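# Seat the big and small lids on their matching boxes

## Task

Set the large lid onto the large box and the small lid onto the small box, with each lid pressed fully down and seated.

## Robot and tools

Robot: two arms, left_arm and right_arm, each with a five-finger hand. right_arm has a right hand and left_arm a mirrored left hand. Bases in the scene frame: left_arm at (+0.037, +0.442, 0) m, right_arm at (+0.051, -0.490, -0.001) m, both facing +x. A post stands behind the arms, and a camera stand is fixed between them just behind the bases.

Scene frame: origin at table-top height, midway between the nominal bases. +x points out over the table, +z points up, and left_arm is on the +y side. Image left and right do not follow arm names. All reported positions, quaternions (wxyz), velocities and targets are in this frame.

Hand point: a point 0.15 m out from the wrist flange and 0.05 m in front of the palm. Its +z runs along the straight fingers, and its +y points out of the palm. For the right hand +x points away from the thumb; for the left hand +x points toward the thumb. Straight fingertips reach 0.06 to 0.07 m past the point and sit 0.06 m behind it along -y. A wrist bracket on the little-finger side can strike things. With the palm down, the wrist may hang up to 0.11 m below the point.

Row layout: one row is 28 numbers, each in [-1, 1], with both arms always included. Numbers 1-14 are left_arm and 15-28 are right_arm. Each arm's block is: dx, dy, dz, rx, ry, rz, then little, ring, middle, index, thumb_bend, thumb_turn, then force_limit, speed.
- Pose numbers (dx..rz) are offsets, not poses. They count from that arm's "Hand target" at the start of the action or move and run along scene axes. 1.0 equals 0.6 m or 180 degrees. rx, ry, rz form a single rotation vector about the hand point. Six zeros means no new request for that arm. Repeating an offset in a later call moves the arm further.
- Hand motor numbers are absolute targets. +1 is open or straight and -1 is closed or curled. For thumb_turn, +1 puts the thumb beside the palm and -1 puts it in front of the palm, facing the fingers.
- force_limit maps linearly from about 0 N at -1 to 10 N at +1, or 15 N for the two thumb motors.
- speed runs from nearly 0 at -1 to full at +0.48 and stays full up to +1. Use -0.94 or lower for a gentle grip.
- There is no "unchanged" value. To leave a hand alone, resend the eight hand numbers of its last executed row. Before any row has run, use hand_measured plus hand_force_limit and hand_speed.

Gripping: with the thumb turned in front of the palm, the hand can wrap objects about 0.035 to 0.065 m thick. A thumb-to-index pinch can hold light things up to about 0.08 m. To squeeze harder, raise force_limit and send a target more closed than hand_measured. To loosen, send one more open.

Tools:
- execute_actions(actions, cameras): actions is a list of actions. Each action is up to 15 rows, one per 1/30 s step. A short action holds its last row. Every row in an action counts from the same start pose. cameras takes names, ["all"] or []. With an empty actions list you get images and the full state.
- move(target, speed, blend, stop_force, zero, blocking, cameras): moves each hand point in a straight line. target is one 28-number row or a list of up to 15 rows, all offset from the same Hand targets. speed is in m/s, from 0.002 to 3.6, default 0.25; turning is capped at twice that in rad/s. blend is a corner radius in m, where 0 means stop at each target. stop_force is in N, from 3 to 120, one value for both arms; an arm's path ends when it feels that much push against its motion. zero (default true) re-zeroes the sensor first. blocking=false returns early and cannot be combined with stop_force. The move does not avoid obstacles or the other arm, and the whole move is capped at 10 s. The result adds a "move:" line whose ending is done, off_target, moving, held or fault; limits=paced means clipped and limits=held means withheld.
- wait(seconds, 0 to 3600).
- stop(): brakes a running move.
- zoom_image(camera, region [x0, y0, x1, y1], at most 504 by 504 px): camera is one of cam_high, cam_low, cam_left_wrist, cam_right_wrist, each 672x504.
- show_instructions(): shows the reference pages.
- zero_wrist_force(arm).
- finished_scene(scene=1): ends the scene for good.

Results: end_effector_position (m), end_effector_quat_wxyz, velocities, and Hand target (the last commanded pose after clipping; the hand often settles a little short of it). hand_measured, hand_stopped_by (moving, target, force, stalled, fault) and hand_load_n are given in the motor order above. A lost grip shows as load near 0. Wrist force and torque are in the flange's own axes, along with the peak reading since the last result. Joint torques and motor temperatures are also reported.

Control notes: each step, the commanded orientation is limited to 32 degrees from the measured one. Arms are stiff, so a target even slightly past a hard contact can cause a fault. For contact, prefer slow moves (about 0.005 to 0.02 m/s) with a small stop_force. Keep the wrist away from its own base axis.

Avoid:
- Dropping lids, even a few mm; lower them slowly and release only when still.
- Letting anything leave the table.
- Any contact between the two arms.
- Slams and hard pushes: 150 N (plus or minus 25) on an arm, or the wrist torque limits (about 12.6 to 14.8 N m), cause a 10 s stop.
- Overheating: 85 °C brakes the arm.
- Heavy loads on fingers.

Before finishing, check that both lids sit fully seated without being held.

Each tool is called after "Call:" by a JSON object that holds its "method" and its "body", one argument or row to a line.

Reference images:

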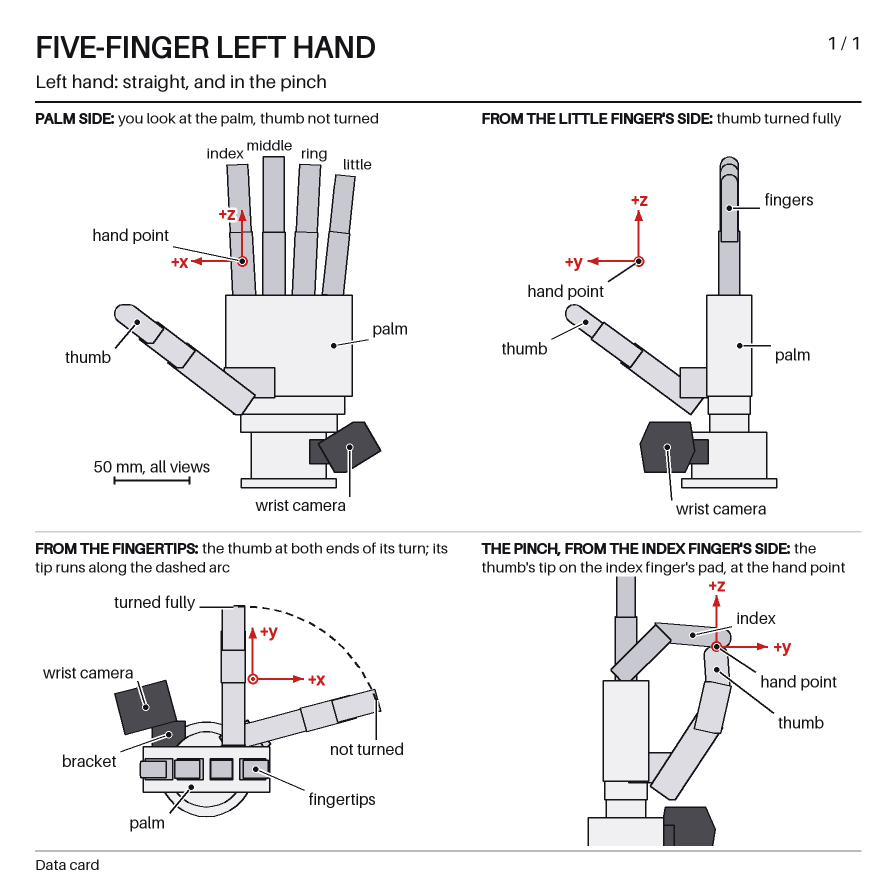

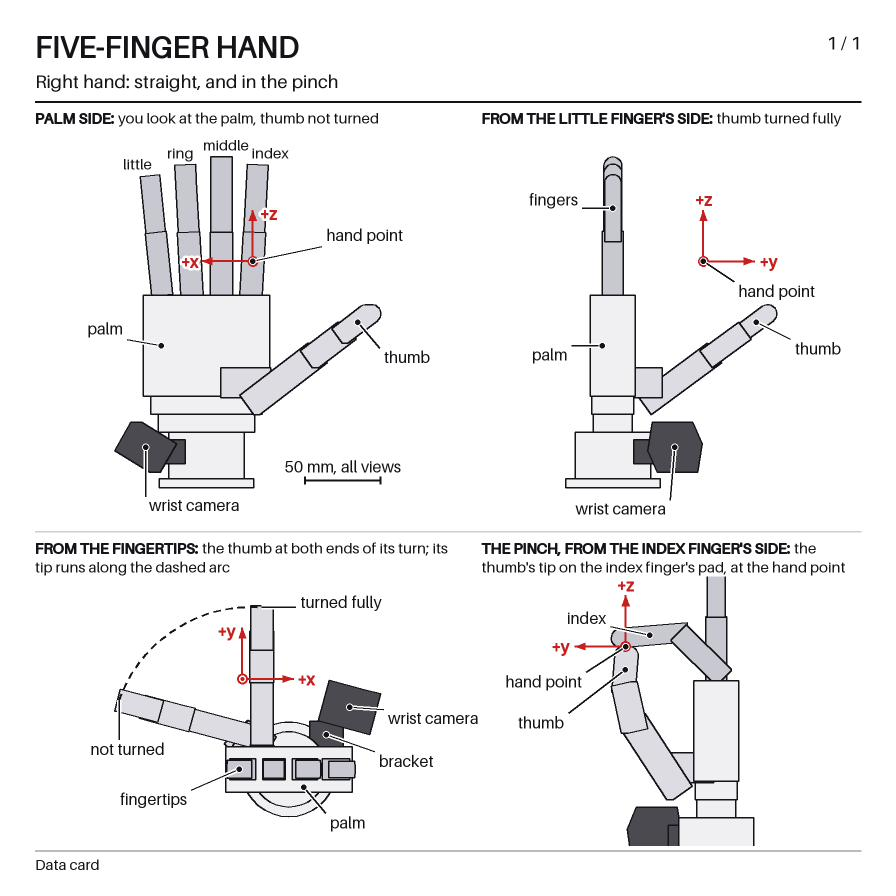

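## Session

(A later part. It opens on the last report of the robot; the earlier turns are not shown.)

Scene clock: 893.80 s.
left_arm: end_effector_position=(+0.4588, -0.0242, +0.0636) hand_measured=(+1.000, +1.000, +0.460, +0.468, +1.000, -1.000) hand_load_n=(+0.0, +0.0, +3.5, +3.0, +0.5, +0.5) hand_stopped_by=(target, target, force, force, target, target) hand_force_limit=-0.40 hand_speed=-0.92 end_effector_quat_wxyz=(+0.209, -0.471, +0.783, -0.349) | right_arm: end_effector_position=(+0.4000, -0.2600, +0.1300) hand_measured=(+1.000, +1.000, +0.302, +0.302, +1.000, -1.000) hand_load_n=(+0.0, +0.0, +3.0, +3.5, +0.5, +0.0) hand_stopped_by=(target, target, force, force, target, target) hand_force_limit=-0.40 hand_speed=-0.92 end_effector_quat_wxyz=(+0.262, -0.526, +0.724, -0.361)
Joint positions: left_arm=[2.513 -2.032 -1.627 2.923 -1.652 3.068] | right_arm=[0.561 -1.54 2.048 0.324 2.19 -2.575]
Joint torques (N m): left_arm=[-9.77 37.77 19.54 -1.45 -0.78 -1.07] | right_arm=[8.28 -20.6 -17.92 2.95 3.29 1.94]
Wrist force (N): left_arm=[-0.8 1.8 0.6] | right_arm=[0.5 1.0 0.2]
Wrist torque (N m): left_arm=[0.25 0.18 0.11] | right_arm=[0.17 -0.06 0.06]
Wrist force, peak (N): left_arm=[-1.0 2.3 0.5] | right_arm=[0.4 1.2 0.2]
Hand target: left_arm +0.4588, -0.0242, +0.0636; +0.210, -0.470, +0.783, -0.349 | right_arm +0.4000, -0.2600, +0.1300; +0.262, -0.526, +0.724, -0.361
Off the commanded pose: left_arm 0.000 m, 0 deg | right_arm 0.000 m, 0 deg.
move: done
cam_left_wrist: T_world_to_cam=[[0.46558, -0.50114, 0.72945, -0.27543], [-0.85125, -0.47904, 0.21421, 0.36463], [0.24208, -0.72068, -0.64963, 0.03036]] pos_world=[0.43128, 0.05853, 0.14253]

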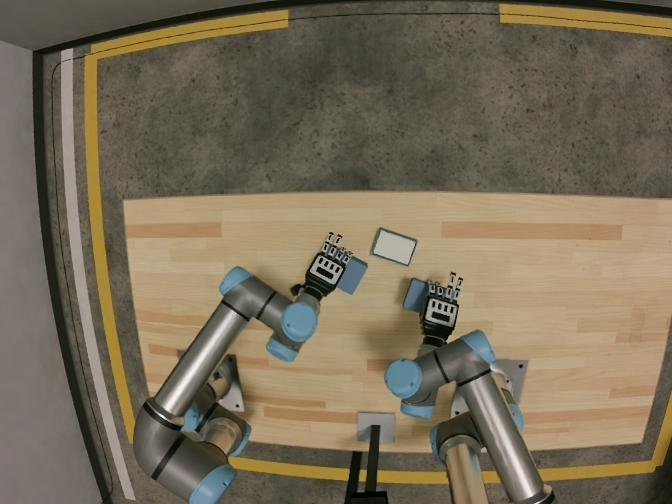

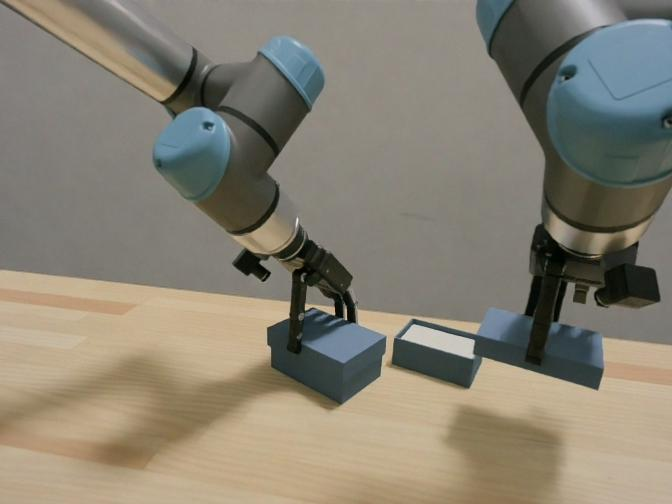

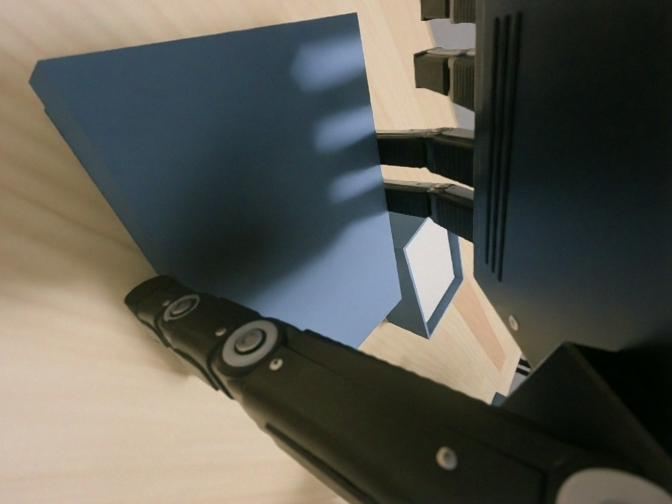

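Call:
{"method": "move", "body": {
  "target": [0,0,-0.025,0,0,0, 1, 1, 0.2, 0.2, 1, -1, -0.4, -0.92, 0,0,0,0,0,0, 1,1,0.05,0.05,1,-1,-0.4,-0.92],
  "speed": 0.006,
  "stop_force": 3.5,
  "cameras": ["cam_high","cam_low","cam_left_wrist"]
}}

Call:
{"method": "zoom_image", "body": {
  "camera": "cam_low",
  "region": [250, 280, 400, 410]
}}

Scene clock: 901.80 s.
left_arm: end_effector_position=(+0.4588, -0.0242, +0.0531) hand_measured=(+1.000, +1.000, +0.460, +0.468, +1.000, -1.000) hand_load_n=(-0.5, +0.0, +3.0, +2.5, +0.5, +0.5) hand_stopped_by=(target, target, force, force, target, target) hand_force_limit=-0.40 hand_speed=-0.92 end_effector_quat_wxyz=(+0.210, -0.470, +0.783, -0.349) | right_arm: end_effector_position=(+0.4000, -0.2600, +0.1300) hand_measured=(+1.000, +1.000, +0.302, +0.302, +1.000, -1.000) hand_load_n=(+0.0, +0.0, +3.5, +3.5, +0.5, +0.0) hand_stopped_by=(target, target, force, force, target, target) hand_force_limit=-0.40 hand_speed=-0.92 end_effector_quat_wxyz=(+0.262, -0.526, +0.724, -0.361)
Joint positions: left_arm=[2.513 -2.044 -1.639 2.947 -1.652 3.068] | right_arm=[0.561 -1.54 2.048 0.324 2.19 -2.575]
Joint torques (N m): left_arm=[-8.91 45.02 24.76 -1.46 -0.65 -0.97] | right_arm=[8.18 -13.55 -22.77 2.98 2.98 1.91]
Wrist force (N): left_arm=[-0.8 0.0 -5.2] | right_arm=[0.4 0.9 0.1]
Wrist torque (N m): left_arm=[0.13 0.07 0.11] | right_arm=[0.15 -0.04 0.04]
Wrist force, peak (N): left_arm=[-0.7 -3.5 -6.0] | right_arm=[0.6 1.2 0.3]
Hand target: left_arm +0.4588, -0.0242, +0.0532; +0.210, -0.470, +0.783, -0.349 (not the last commanded pose) | right_arm +0.4000, -0.2600, +0.1300; +0.262, -0.526, +0.724, -0.361
Off the commanded pose: left_arm 0.005 m, 0 deg | right_arm 0.000 m, 0 deg.
move: contact (left_arm)
cam_left_wrist: T_world_to_cam=[[0.46555, -0.50106, 0.72953, -0.26777], [-0.85124, -0.47908, 0.21417, 0.36688], [0.24219, -0.72071, -0.64955, 0.02349]] pos_world=[0.43128, 0.05853, 0.13203]

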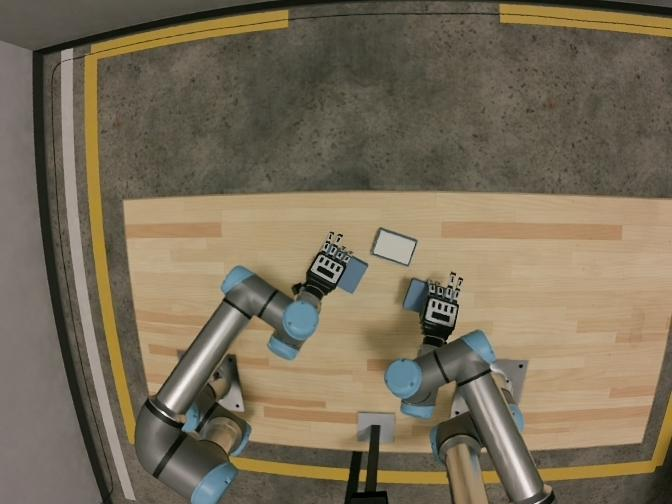

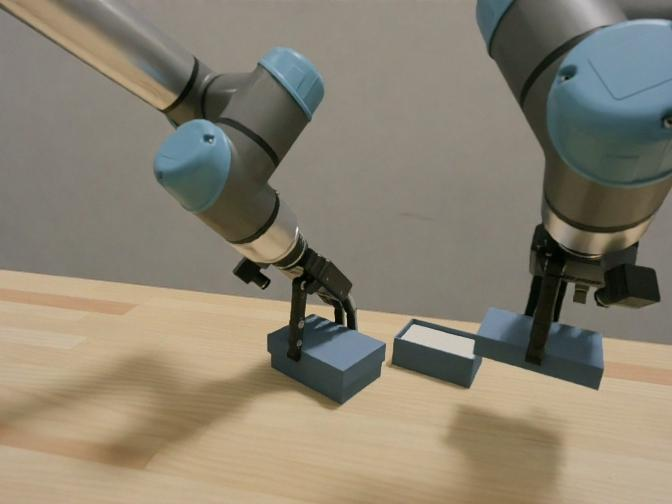

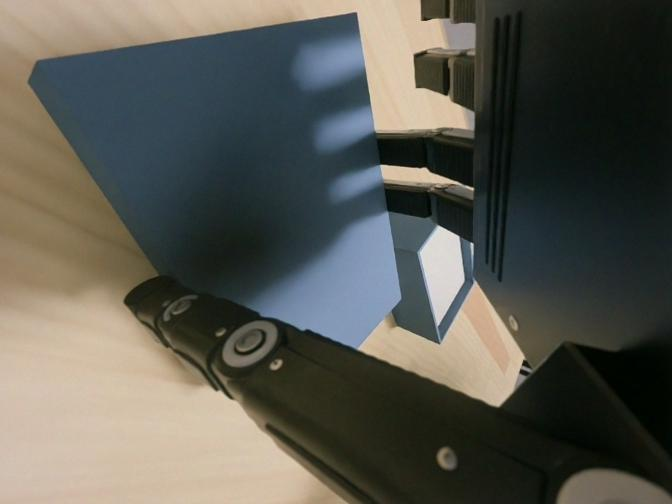

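Scaled by 3.360.

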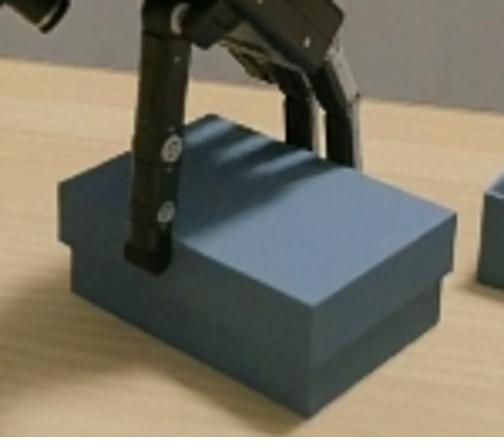

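Call:
{"method": "move", "body": {
  "target": [0,0,0.0,0,0,0, 1, 1, 0.9, 0.9, 1, -1, -0.4, -0.85, 0,0,0,0,0,0, 1,1,0.05,0.05,1,-1,-0.4,-0.92],
  "speed": 0.02
}}

Call:
{"method": "move", "body": {
  "target": [
    [-0.0058,0.0032,0,0,0,0, 1, 1, 0.9, 0.9, 1, -1, -0.4, -0.85, 0,0,0,0,0,0, 1,1,0.05,0.05,1,-1,-0.4,-0.92],
    [-0.0058,0.0032,0.08,0,0,0, 1, 1, 0.9, 0.9, 1, -1, -0.4, -0.85, 0,0,0,0,0,0, 1,1,0.05,0.05,1,-1,-0.4,-0.92]
  ],
  "speed": [0.02,0.06],
  "cameras": ["cam_high","cam_low","cam_left_wrist"]
}}

Call:
{"method": "zoom_image", "body": {
  "camera": "cam_low",
  "region": [250, 280, 400, 410]
}}

Scene clock: 915.27 s.
left_arm: end_effector_position=(+0.4588, -0.0242, +0.0532) hand_measured=(+1.000, +1.000, +0.900, +0.900, +1.000, -1.000) hand_load_n=(-0.5, +0.0, +0.0, +0.0, +0.0, +0.0) hand_stopped_by=(target, target, target, target, target, target) hand_force_limit=-0.40 hand_speed=-0.85 end_effector_quat_wxyz=(+0.210, -0.470, +0.783, -0.349) | right_arm: end_effector_position=(+0.4000, -0.2600, +0.1300) hand_measured=(+1.000, +1.000, +0.302, +0.302, +1.000, -1.000) hand_load_n=(+0.0, +0.0, +3.0, +3.5, +0.5, +0.0) hand_stopped_by=(target, target, force, force, target, target) hand_force_limit=-0.40 hand_speed=-0.92 end_effector_quat_wxyz=(+0.262, -0.526, +0.724, -0.361)
Joint positions: left_arm=[2.513 -2.044 -1.639 2.947 -1.652 3.068] | right_arm=[0.561 -1.54 2.048 0.324 2.19 -2.575]
Joint torques (N m): left_arm=[-7.15 44.7 24.26 -1.47 -0.8 -0.93] | right_arm=[6.44 -11.33 -22.13 2.89 2.91 1.94]
Wrist force (N): left_arm=[-0.7 1.8 0.1] | right_arm=[0.4 0.8 0.0]
Wrist torque (N m): left_arm=[0.26 0.20 0.09] | right_arm=[0.16 -0.03 0.04]
Wrist force, peak (N): left_arm=[-0.9 0.1 -5.5] | right_arm=[0.7 1.0 0.2]
Hand target: left_arm +0.4588, -0.0242, +0.0532; +0.210, -0.470, +0.783, -0.349 | right_arm +0.4000, -0.2600, +0.1300; +0.262, -0.526, +0.724, -0.361
Off the commanded pose: left_arm 0.000 m, 0 deg | right_arm 0.000 m, 0 deg.
move: done

Scene clock: 916.73 s.
left_arm: end_effector_position=(+0.4553, -0.0223, +0.1013) hand_measured=(+1.000, +1.000, +0.900, +0.900, +1.000, -1.000) hand_load_n=(+0.0, +0.0, +0.0, +0.0, +0.0, +0.0) hand_stopped_by=(target, target, target, target, target, target) hand_force_limit=-0.40 hand_speed=-0.85 end_effector_quat_wxyz=(+0.210, -0.470, +0.783, -0.349) | right_arm: end_effector_position=(+0.4000, -0.2600, +0.1300) hand_measured=(+1.000, +1.000, +0.302, +0.302, +1.000, -1.000) hand_load_n=(-0.5, +0.0, +3.5, +3.5, +0.5, +0.0) hand_stopped_by=(target, target, force, force, target, target) hand_force_limit=-0.40 hand_speed=-0.92 end_effector_quat_wxyz=(+0.262, -0.526, +0.724, -0.361)
Joint positions: left_arm=[2.512 -1.983 -1.593 2.84 -1.653 3.068] | right_arm=[0.561 -1.54 2.048 0.324 2.19 -2.575]
Joint torques (N m): left_arm=[1.5 23.71 10.19 2.25 0.9 1.01] | right_arm=[6.73 -11.81 -21.76 3 3.03 1.86]
Wrist force (N): left_arm=[-0.4 2.1 0.5] | right_arm=[0.5 1.1 0.1]
Wrist torque (N m): left_arm=[0.34 0.16 0.18] | right_arm=[0.19 -0.05 0.06]
Wrist force, peak (N): left_arm=[-0.7 2.3 0.7] | right_arm=[0.5 1.2 0.2]
Hand target: left_arm +0.4553, -0.0223, +0.1012; +0.210, -0.470, +0.783, -0.349 | right_arm +0.4000, -0.2600, +0.1300; +0.262, -0.526, +0.724, -0.361
Off the commanded pose: left_arm 0.000 m, 0 deg | right_arm 0.000 m, 0 deg.
move: done
cam_left_wrist: T_world_to_cam=[[0.46544, -0.50097, 0.72965, -0.30034], [-0.85127, -0.47906, 0.21411, 0.35452], [0.24229, -0.72079, -0.64943, 0.05695]] pos_world=[0.42778, 0.06043, 0.18023]

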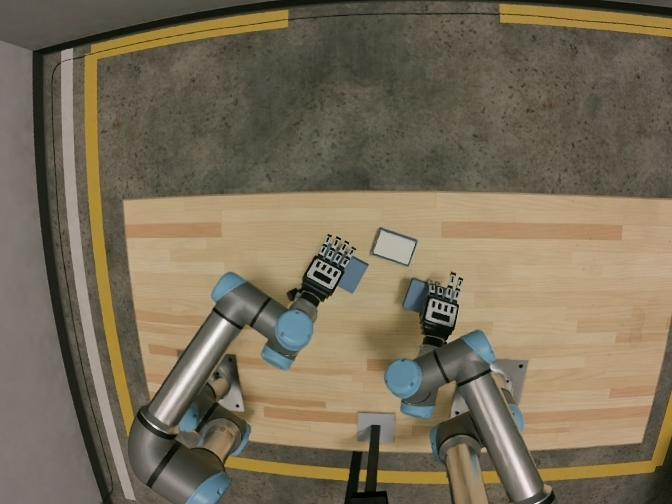

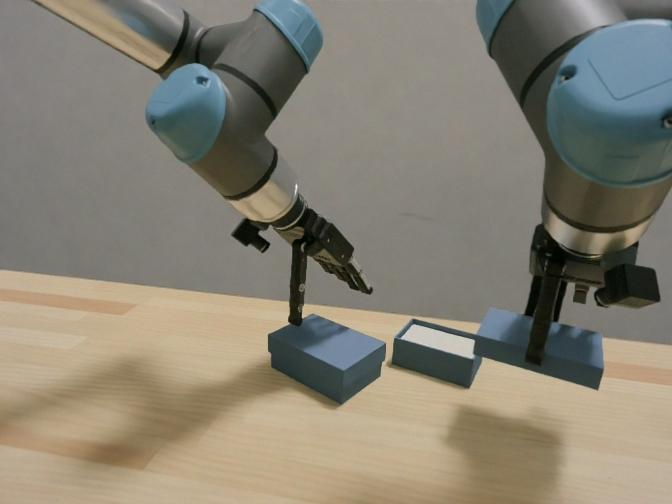

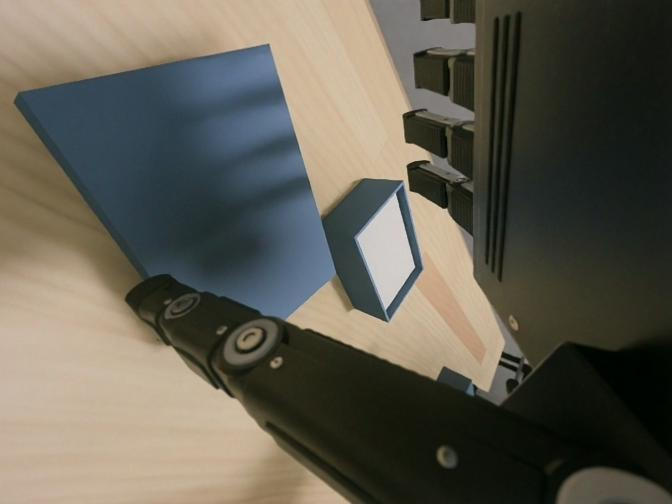

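Scaled by 3.360.

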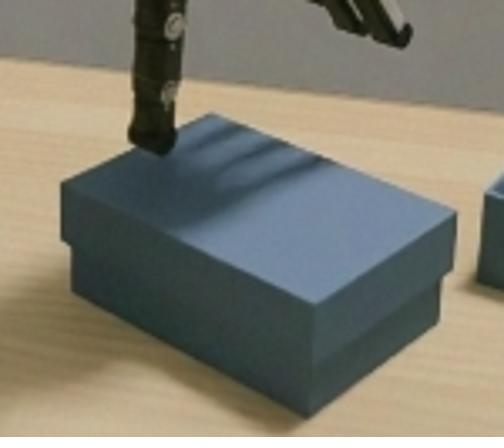

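Call:
{"method": "move", "body": {
  "target": [-0.083,0.4167,0.133,0,0,0, 1, 1, 0.9, 0.9, 1, -1, -0.4, -0.85, 0.2118,0.146,-0.0583,0,0,0, 1,1,0.05,0.05,1,-1,-0.4,-0.92],
  "speed": 0.12,
  "cameras": ["all"]
}}

Call:
{"method": "zoom_image", "body": {
  "camera": "cam_low",
  "region": [380, 270, 500, 400]
}}

Call:
{"method": "zoom_image", "body": {
  "camera": "cam_high",
  "region": [360, 220, 430, 290]
}}

Call:
{"method": "zoom_image", "body": {
  "camera": "cam_right_wrist",
  "region": [250, 30, 630, 400]
}}

Scene clock: 943.77 s.
left_arm: end_effector_position=(+0.4055, +0.2277, +0.1809) hand_measured=(+1.000, +1.000, +0.900, +0.900, +1.000, -1.000) hand_load_n=(+0.0, +0.0, +0.0, +0.0, +0.0, +0.0) hand_stopped_by=(target, target, target, target, target, target) hand_force_limit=-0.40 hand_speed=-0.85 end_effector_quat_wxyz=(+0.210, -0.471, +0.783, -0.349) | right_arm: end_effector_position=(+0.5271, -0.1724, +0.0949) hand_measured=(+1.000, +1.000, +0.302, +0.302, +1.000, -1.000) hand_load_n=(+0.0, +0.0, +3.5, +3.5, +0.5, +0.0) hand_stopped_by=(target, target, force, force, target, target) hand_force_limit=-0.40 hand_speed=-0.92 end_effector_quat_wxyz=(+0.262, -0.526, +0.724, -0.361)
Joint positions: left_arm=[3.168 -1.445 -2.015 2.649 -1.174 3.528] | right_arm=[0.598 -1.151 1.659 0.345 2.214 -2.541]
Joint torques (N m): left_arm=[5.98 5.15 27.06 1.29 0.56 1.03] | right_arm=[1.1 -47.51 -14.42 -1.23 2.36 0.97]
Wrist force (N): left_arm=[0.1 2.1 0.2] | right_arm=[0.3 0.9 0.0]
Wrist torque (N m): left_arm=[0.38 0.04 0.06] | right_arm=[0.16 -0.01 -0.08]
Wrist force, peak (N): left_arm=[-0.7 2.4 -0.5] | right_arm=[0.9 1.1 -0.4]
Hand target: left_arm +0.4055, +0.2277, +0.1810; +0.210, -0.470, +0.783, -0.349 | right_arm +0.5271, -0.1724, +0.0950; +0.262, -0.526, +0.724, -0.361
Off the commanded pose: left_arm 0.000 m, 0 deg | right_arm 0.000 m, 0 deg.
move: done
cam_left_wrist: T_world_to_cam=[[0.46563, -0.50101, 0.72951, -0.21002], [-0.85119, -0.47913, 0.21424, 0.4148], [0.24219, -0.72071, -0.64955, 0.30095]] pos_world=[0.37798, 0.31043, 0.25983]
cam_right_wrist: T_world_to_cam=[[-0.66092, -0.0376, -0.74951, 0.41091], [-0.20596, 0.96948, 0.13298, 0.26144], [0.72164, 0.24226, -0.6485, -0.16534]] pos_world=[0.44474, -0.19795, 0.166]

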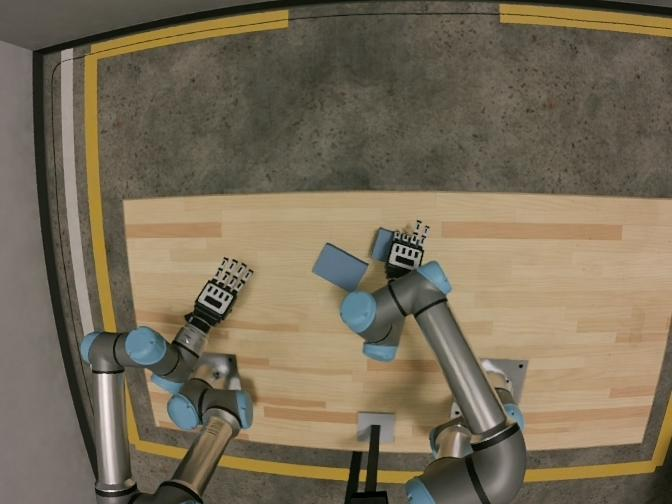

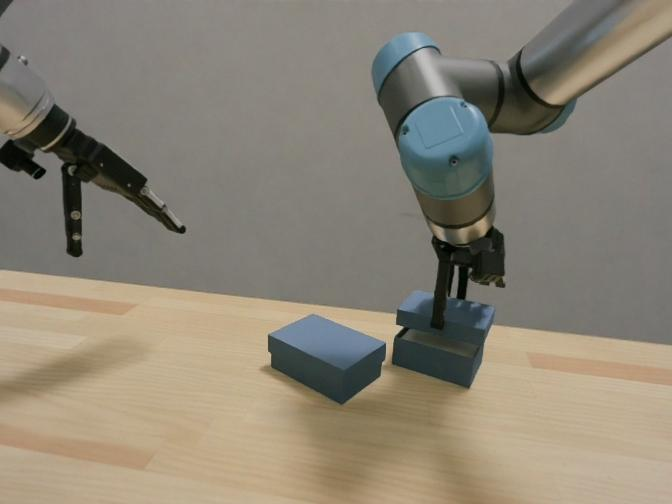

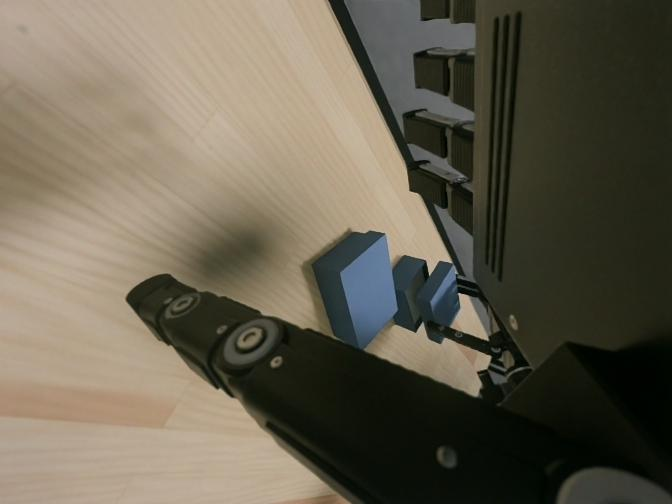

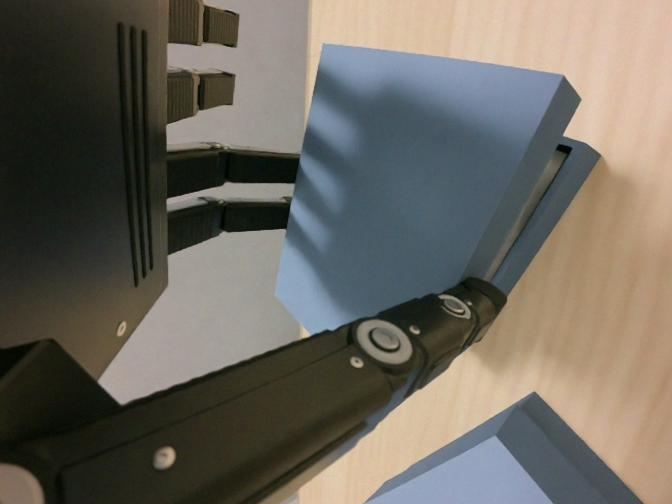

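Scaled by 3.877.

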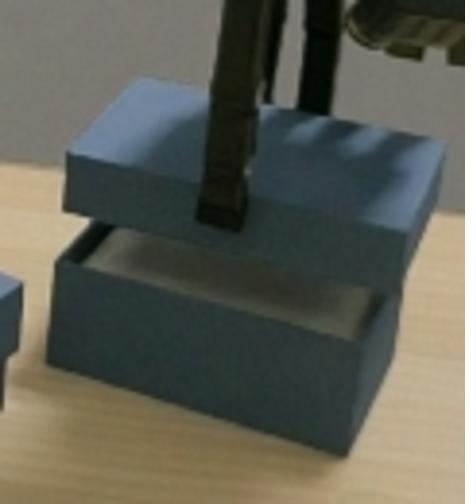

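Scaled by 7.200.

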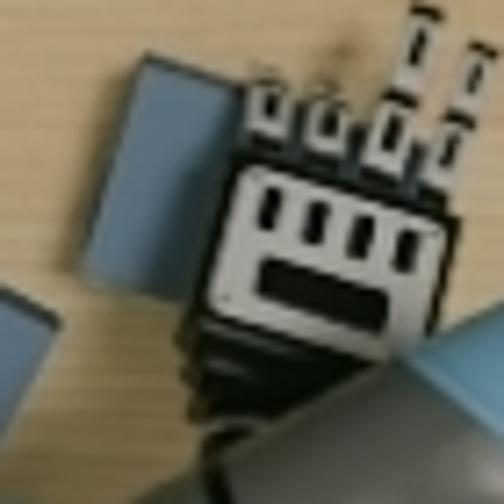

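Scaled by 1.326.

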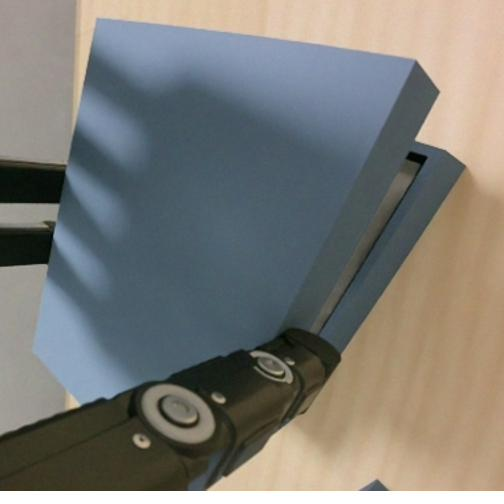

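Call:
{"method": "zoom_image", "body": {
  "camera": "cam_right_wrist",
  "region": [470, 60, 620, 300]
}}

Scaled by 2.100.

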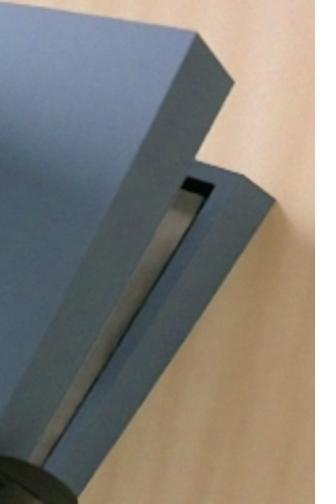

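Call:
{"method": "move", "body": {
  "target": [0,0,0,0,0,0, 1, 1, 0.9, 0.9, 1, -1, -0.4, -0.85, -0.0028,0.0083,-0.02,0,0,-0.0072, 1,1,0.05,0.05,1,-1,-0.4,-0.92],
  "speed": 0.03,
  "cameras": ["cam_high","cam_low","cam_right_wrist"]
}}

Call:
{"method": "zoom_image", "body": {
  "camera": "cam_low",
  "region": [380, 280, 500, 400]
}}

Call:
{"method": "zoom_image", "body": {
  "camera": "cam_high",
  "region": [360, 220, 430, 290]
}}

Call:
{"method": "zoom_image", "body": {
  "camera": "cam_right_wrist",
  "region": [470, 60, 620, 300]
}}

Scene clock: 997.60 s.
left_arm: end_effector_position=(+0.4055, +0.2277, +0.1810) hand_measured=(+1.000, +1.000, +0.900, +0.900, +1.000, -1.000) hand_load_n=(+0.0, +0.0, +0.0, -0.5, +0.0, +0.0) hand_stopped_by=(target, target, target, target, target, target) hand_force_limit=-0.40 hand_speed=-0.85 end_effector_quat_wxyz=(+0.210, -0.470, +0.783, -0.349) | right_arm: end_effector_position=(+0.5254, -0.1674, +0.0829) hand_measured=(+1.000, +1.000, +0.302, +0.302, +1.000, -1.000) hand_load_n=(+0.0, +0.0, +3.5, +3.0, +0.5, +0.5) hand_stopped_by=(target, target, force, force, target, target) hand_force_limit=-0.40 hand_speed=-0.92 end_effector_quat_wxyz=(+0.258, -0.518, +0.730, -0.364)
Joint positions: left_arm=[3.169 -1.445 -2.015 2.649 -1.174 3.528] | right_arm=[0.616 -1.12 1.651 0.345 2.241 -2.502]
Joint torques (N m): left_arm=[8.45 2.43 27.25 -1.8 1.16 0.84] | right_arm=[-10.46 -50.18 -15.49 3.25 -2.19 -1.13]
Wrist force (N): left_arm=[-0.1 2.1 0.0] | right_arm=[0.3 0.8 -0.6]
Wrist torque (N m): left_arm=[0.39 0.07 0.05] | right_arm=[0.15 -0.02 -0.07]
Wrist force, peak (N): left_arm=[-0.2 2.3 0.1] | right_arm=[0.2 1.1 -0.4]
Hand target: left_arm +0.4055, +0.2277, +0.1810; +0.210, -0.470, +0.783, -0.349 | right_arm +0.5254, -0.1675, +0.0830; +0.258, -0.518, +0.730, -0.364
Off the commanded pose: left_arm 0.000 m, 0 deg | right_arm 0.000 m, 0 deg.
move: done
cam_right_wrist: T_world_to_cam=[[-0.66138, -0.02258, -0.74971, 0.40382], [-0.18382, 0.97394, 0.13284, 0.24702], [0.72717, 0.22567, -0.6483, -0.17884]] pos_world=[0.44254, -0.1911, 0.154]

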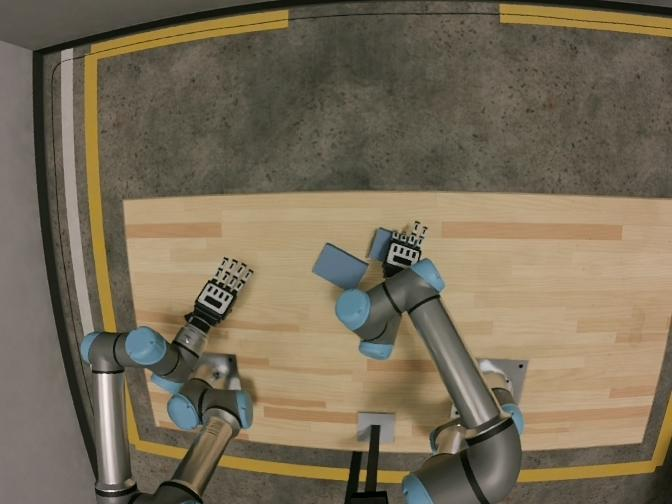

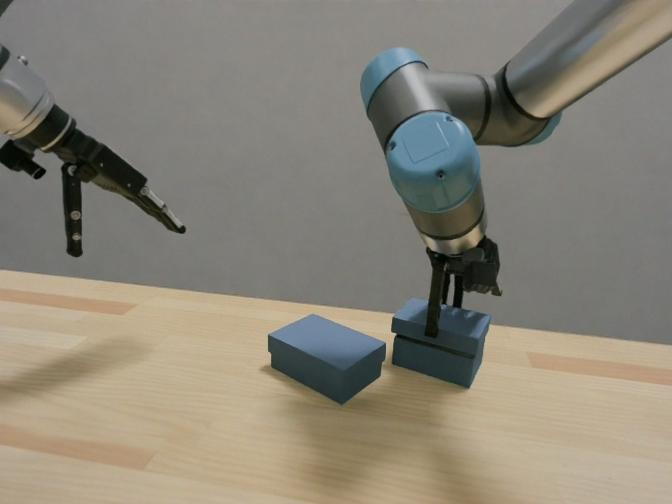

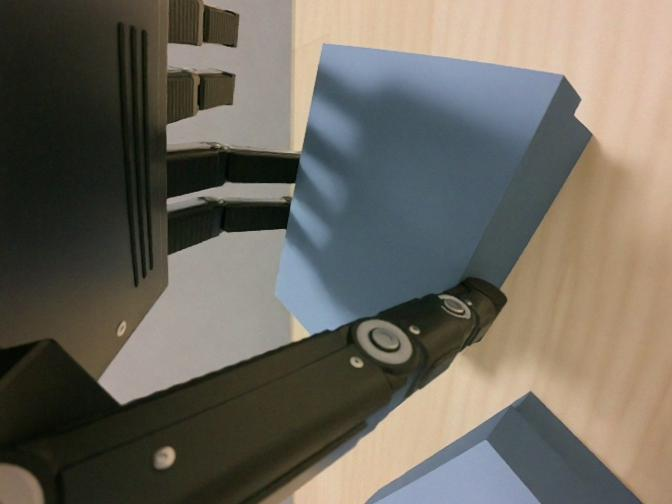

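Scaled by 4.200.

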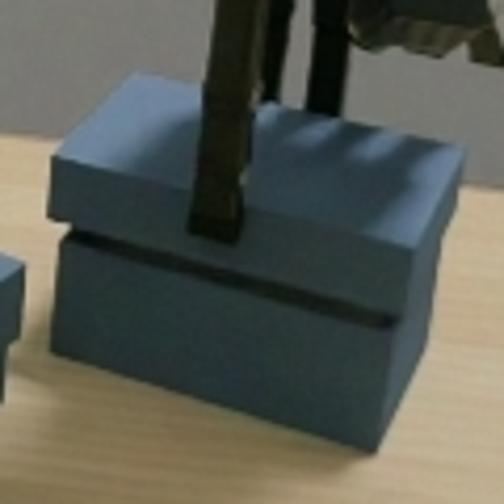

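Scaled by 7.200.

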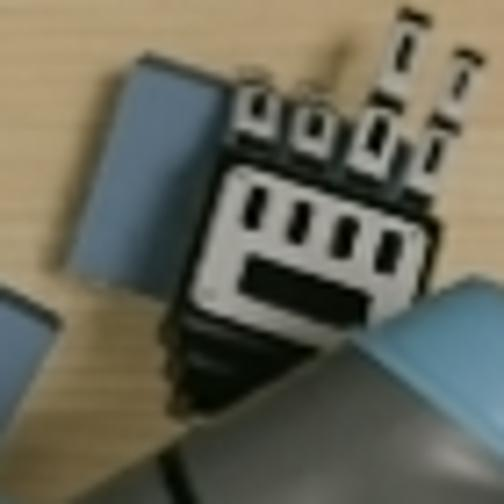

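Scaled by 2.100.

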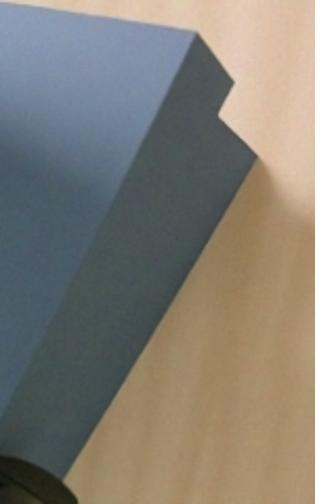

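Call:
{"method": "move", "body": {
  "target": [0,0,0,0,0,0, 1, 1, 0.9, 0.9, 1, -1, -0.4, -0.85, 0,0,-0.0333,0,0,0, 1,1,0.05,0.05,1,-1,-0.4,-0.92],
  "speed": 0.006,
  "stop_force": 3,
  "cameras": ["cam_high","cam_low","cam_right_wrist"]
}}

Call:
{"method": "zoom_image", "body": {
  "camera": "cam_low",
  "region": [380, 280, 500, 400]
}}

Call:
{"method": "zoom_image", "body": {
  "camera": "cam_right_wrist",
  "region": [470, 60, 620, 300]
}}

Scene clock: 1029.47 s.
left_arm: end_effector_position=(+0.4055, +0.2277, +0.1810) hand_measured=(+1.000, +1.000, +0.900, +0.900, +1.000, -1.000) hand_load_n=(+0.0, +0.0, +0.0, +0.0, +0.0, +0.0) hand_stopped_by=(target, target, target, target, target, target) hand_force_limit=-0.40 hand_speed=-0.85 end_effector_quat_wxyz=(+0.210, -0.470, +0.783, -0.349) | right_arm: end_effector_position=(+0.5254, -0.1675, +0.0629) hand_measured=(+1.000, +1.000, +0.302, +0.302, +1.000, -1.000) hand_load_n=(+0.0, +0.0, +3.5, +3.0, +0.5, +0.0) hand_stopped_by=(target, target, force, force, target, target) hand_force_limit=-0.40 hand_speed=-0.92 end_effector_quat_wxyz=(+0.258, -0.518, +0.730, -0.364)
Joint positions: left_arm=[3.169 -1.445 -2.015 2.649 -1.174 3.528] | right_arm=[0.616 -1.095 1.673 0.299 2.241 -2.502]
Joint torques (N m): left_arm=[-2.37 2.43 26.99 -1 -0.73 -1.03] | right_arm=[-9.2 -42.58 -17.69 2.5 -2.3 -0.79]
Wrist force (N): left_arm=[-0.2 2.2 0.3] | right_arm=[1.2 0.6 -0.6]
Wrist torque (N m): left_arm=[0.40 0.09 0.04] | right_arm=[0.13 -0.06 -0.05]
Wrist force, peak (N): left_arm=[0.0 2.4 0.0] | right_arm=[1.3 0.8 -0.6]
Hand target: left_arm +0.4055, +0.2277, +0.1810; +0.210, -0.470, +0.783, -0.349 | right_arm +0.5254, -0.1675, +0.0630; +0.258, -0.518, +0.730, -0.364
Off the commanded pose: left_arm 0.000 m, 0 deg | right_arm 0.000 m, 0 deg.
move: done
cam_right_wrist: T_world_to_cam=[[-0.66154, -0.02256, -0.74957, 0.38888], [-0.18394, 0.97389, 0.13303, 0.24978], [0.727, 0.22588, -0.64842, -0.19165]] pos_world=[0.44254, -0.1912, 0.134]

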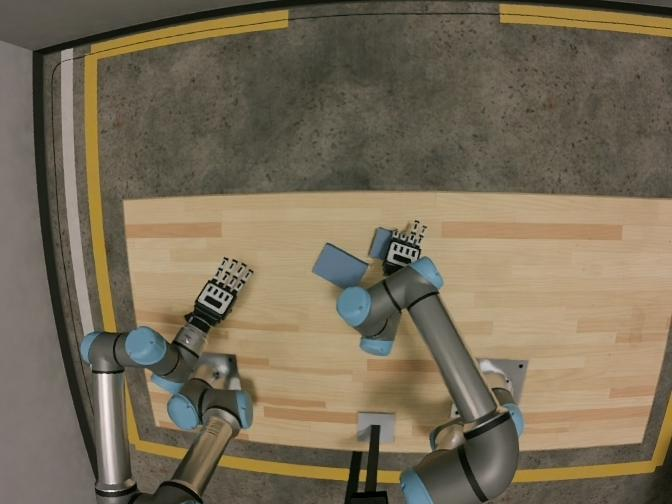

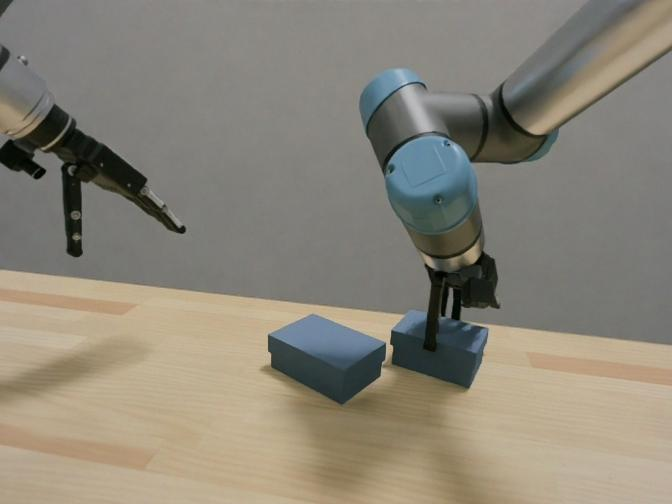

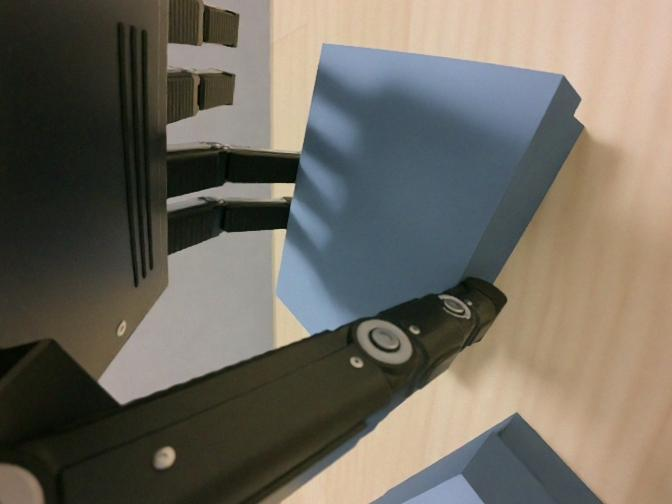

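Scaled by 4.200.

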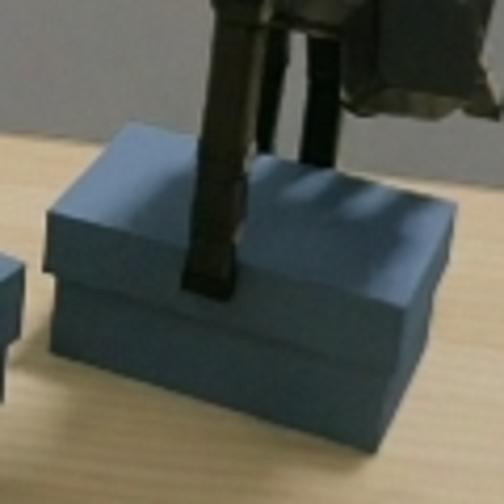

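Scaled by 2.100.

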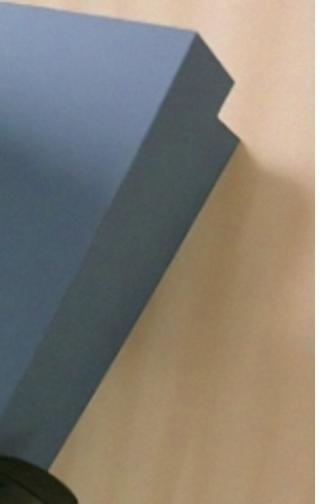

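Call:
{"method": "move", "body": {
  "target": [0,0,0,0,0,0, 1, 1, 0.9, 0.9, 1, -1, -0.4, -0.85, 0,0,-0.035,0,0,0, 1,1,0.05,0.05,1,-1,-0.4,-0.92],
  "speed": 0.006,
  "stop_force": 3.5,
  "cameras": ["cam_high","cam_low","cam_right_wrist"]
}}

Call:
{"method": "zoom_image", "body": {
  "camera": "cam_low",
  "region": [380, 280, 500, 400]
}}

Scene clock: 1036.23 s.
left_arm: end_effector_position=(+0.4055, +0.2277, +0.1810) hand_measured=(+1.000, +1.000, +0.900, +0.900, +1.000, -1.000) hand_load_n=(+0.0, +0.0, +0.0, +0.0, +0.0, +0.0) hand_stopped_by=(target, target, target, target, target, target) hand_force_limit=-0.40 hand_speed=-0.85 end_effector_quat_wxyz=(+0.210, -0.470, +0.783, -0.349) | right_arm: end_effector_position=(+0.5254, -0.1675, +0.0535) hand_measured=(+1.000, +1.000, +0.302, +0.302, +1.000, -1.000) hand_load_n=(+0.0, +0.0, +3.5, +3.5, +0.5, +0.5) hand_stopped_by=(target, target, force, force, target, target) hand_force_limit=-0.40 hand_speed=-0.92 end_effector_quat_wxyz=(+0.258, -0.518, +0.730, -0.364)
Joint positions: left_arm=[3.169 -1.445 -2.015 2.649 -1.174 3.528] | right_arm=[0.616 -1.083 1.682 0.277 2.241 -2.502]
Joint torques (N m): left_arm=[-5.36 2.46 26.76 -0.29 -0.85 -1.03] | right_arm=[-9.38 -52.18 -23.89 2.98 -2.07 -0.79]
Wrist force (N): left_arm=[0.0 2.1 -0.1] | right_arm=[0.6 0.9 -0.2]
Wrist torque (N m): left_arm=[0.40 0.04 0.06] | right_arm=[0.16 -0.08 -0.04]
Wrist force, peak (N): left_arm=[0.1 2.3 0.1] | right_arm=[0.7 -2.4 -3.0]
Hand target: left_arm +0.4055, +0.2277, +0.1810; +0.210, -0.470, +0.783, -0.349 | right_arm +0.5254, -0.1675, +0.0535; +0.258, -0.518, +0.730, -0.364 (not the last commanded pose)
Off the commanded pose: left_arm 0.000 m, 0 deg | right_arm 0.012 m, 0 deg.
move: contact (right_arm)
cam_right_wrist: T_world_to_cam=[[-0.66144, -0.02251, -0.74966, 0.38188], [-0.184, 0.97387, 0.1331, 0.25107], [0.72708, 0.22597, -0.6483, -0.19785]] pos_world=[0.44264, -0.1912, 0.1246]

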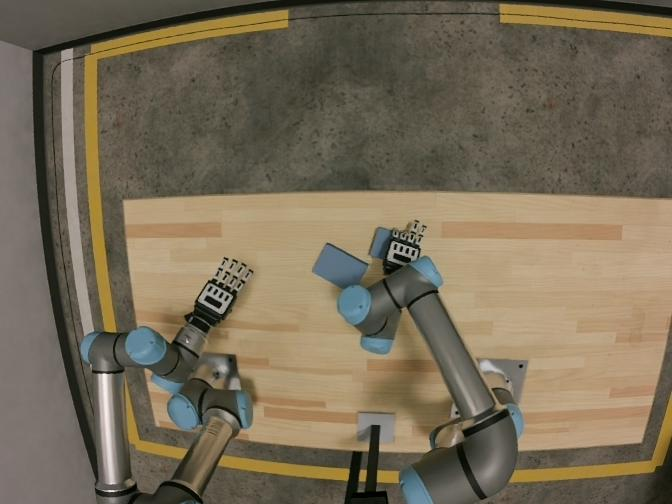

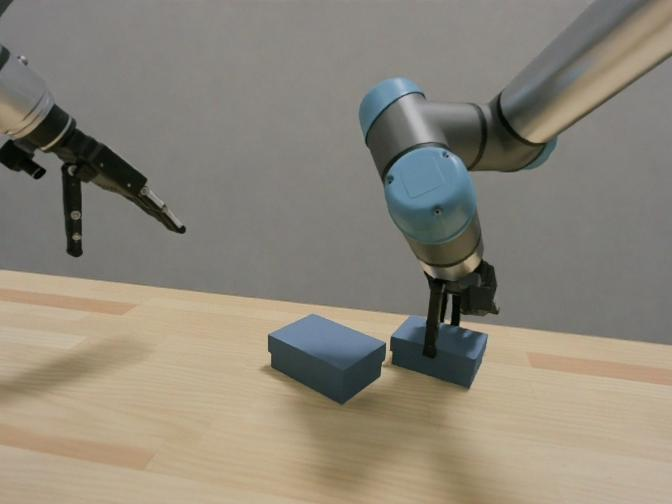

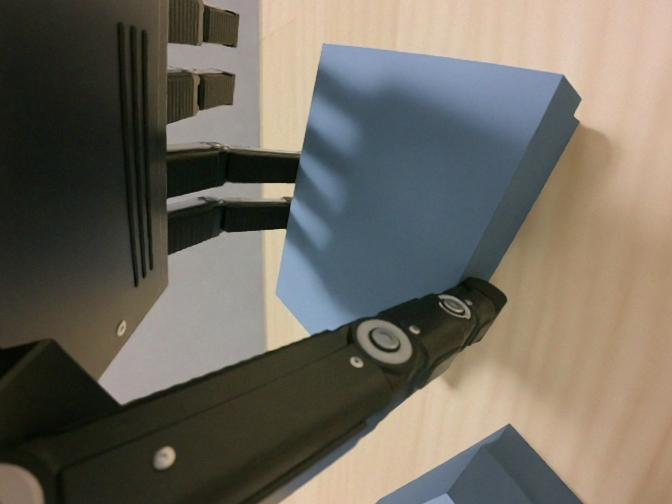

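Scaled by 4.200.

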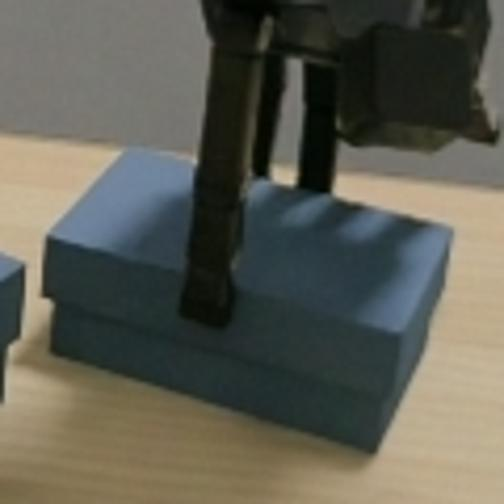

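Call:
{"method": "move", "body": {
  "target": [0,0,0,0,0,0, 1, 1, 0.9, 0.9, 1, -1, -0.4, -0.85, 0,0,-0.015,0,0,0, 1,1,0.05,0.05,1,-1,-0.4,-0.92],
  "speed": 0.004,
  "stop_force": 6
}}

Scene clock: 1065.60 s.
left_arm: end_effector_position=(+0.4055, +0.2277, +0.1810) hand_measured=(+1.000, +1.000, +0.900, +0.900, +1.000, -1.000) hand_load_n=(+0.0, +0.0, +0.0, +0.0, +0.0, -0.5) hand_stopped_by=(target, target, target, target, target, target) hand_force_limit=-0.40 hand_speed=-0.85 end_effector_quat_wxyz=(+0.210, -0.470, +0.783, -0.349) | right_arm: end_effector_position=(+0.5255, -0.1674, +0.0531) hand_measured=(+1.000, +1.000, +0.302, +0.302, +1.000, -1.000) hand_load_n=(+0.0, +0.0, +3.0, +3.5, +0.5, +0.0) hand_stopped_by=(target, target, force, force, target, target) hand_force_limit=-0.40 hand_speed=-0.92 end_effector_quat_wxyz=(+0.258, -0.518, +0.730, -0.364)
Joint positions: left_arm=[3.169 -1.445 -2.015 2.649 -1.174 3.528] | right_arm=[0.616 -1.082 1.682 0.276 2.241 -2.502]
Joint torques (N m): left_arm=[-5.53 2.56 26.44 0.32 -0.79 -1.04] | right_arm=[-9.22 -52.25 -23.69 2.73 -2.04 -0.52]
Wrist force (N): left_arm=[0.0 2.0 0.2] | right_arm=[0.5 0.7 -1.3]
Wrist torque (N m): left_arm=[0.36 0.06 0.06] | right_arm=[0.13 -0.03 -0.04]
Wrist force, peak (N): left_arm=[0.0 2.4 0.0] | right_arm=[0.2 -6.4 -6.8]
Hand target: left_arm +0.4055, +0.2277, +0.1810; +0.210, -0.470, +0.783, -0.349 | right_arm +0.5255, -0.1674, +0.0531; +0.258, -0.518, +0.730, -0.364 (not the last commanded pose)
Off the commanded pose: left_arm 0.000 m, 0 deg | right_arm 0.009 m, 0 deg.
move: contact (right_arm)


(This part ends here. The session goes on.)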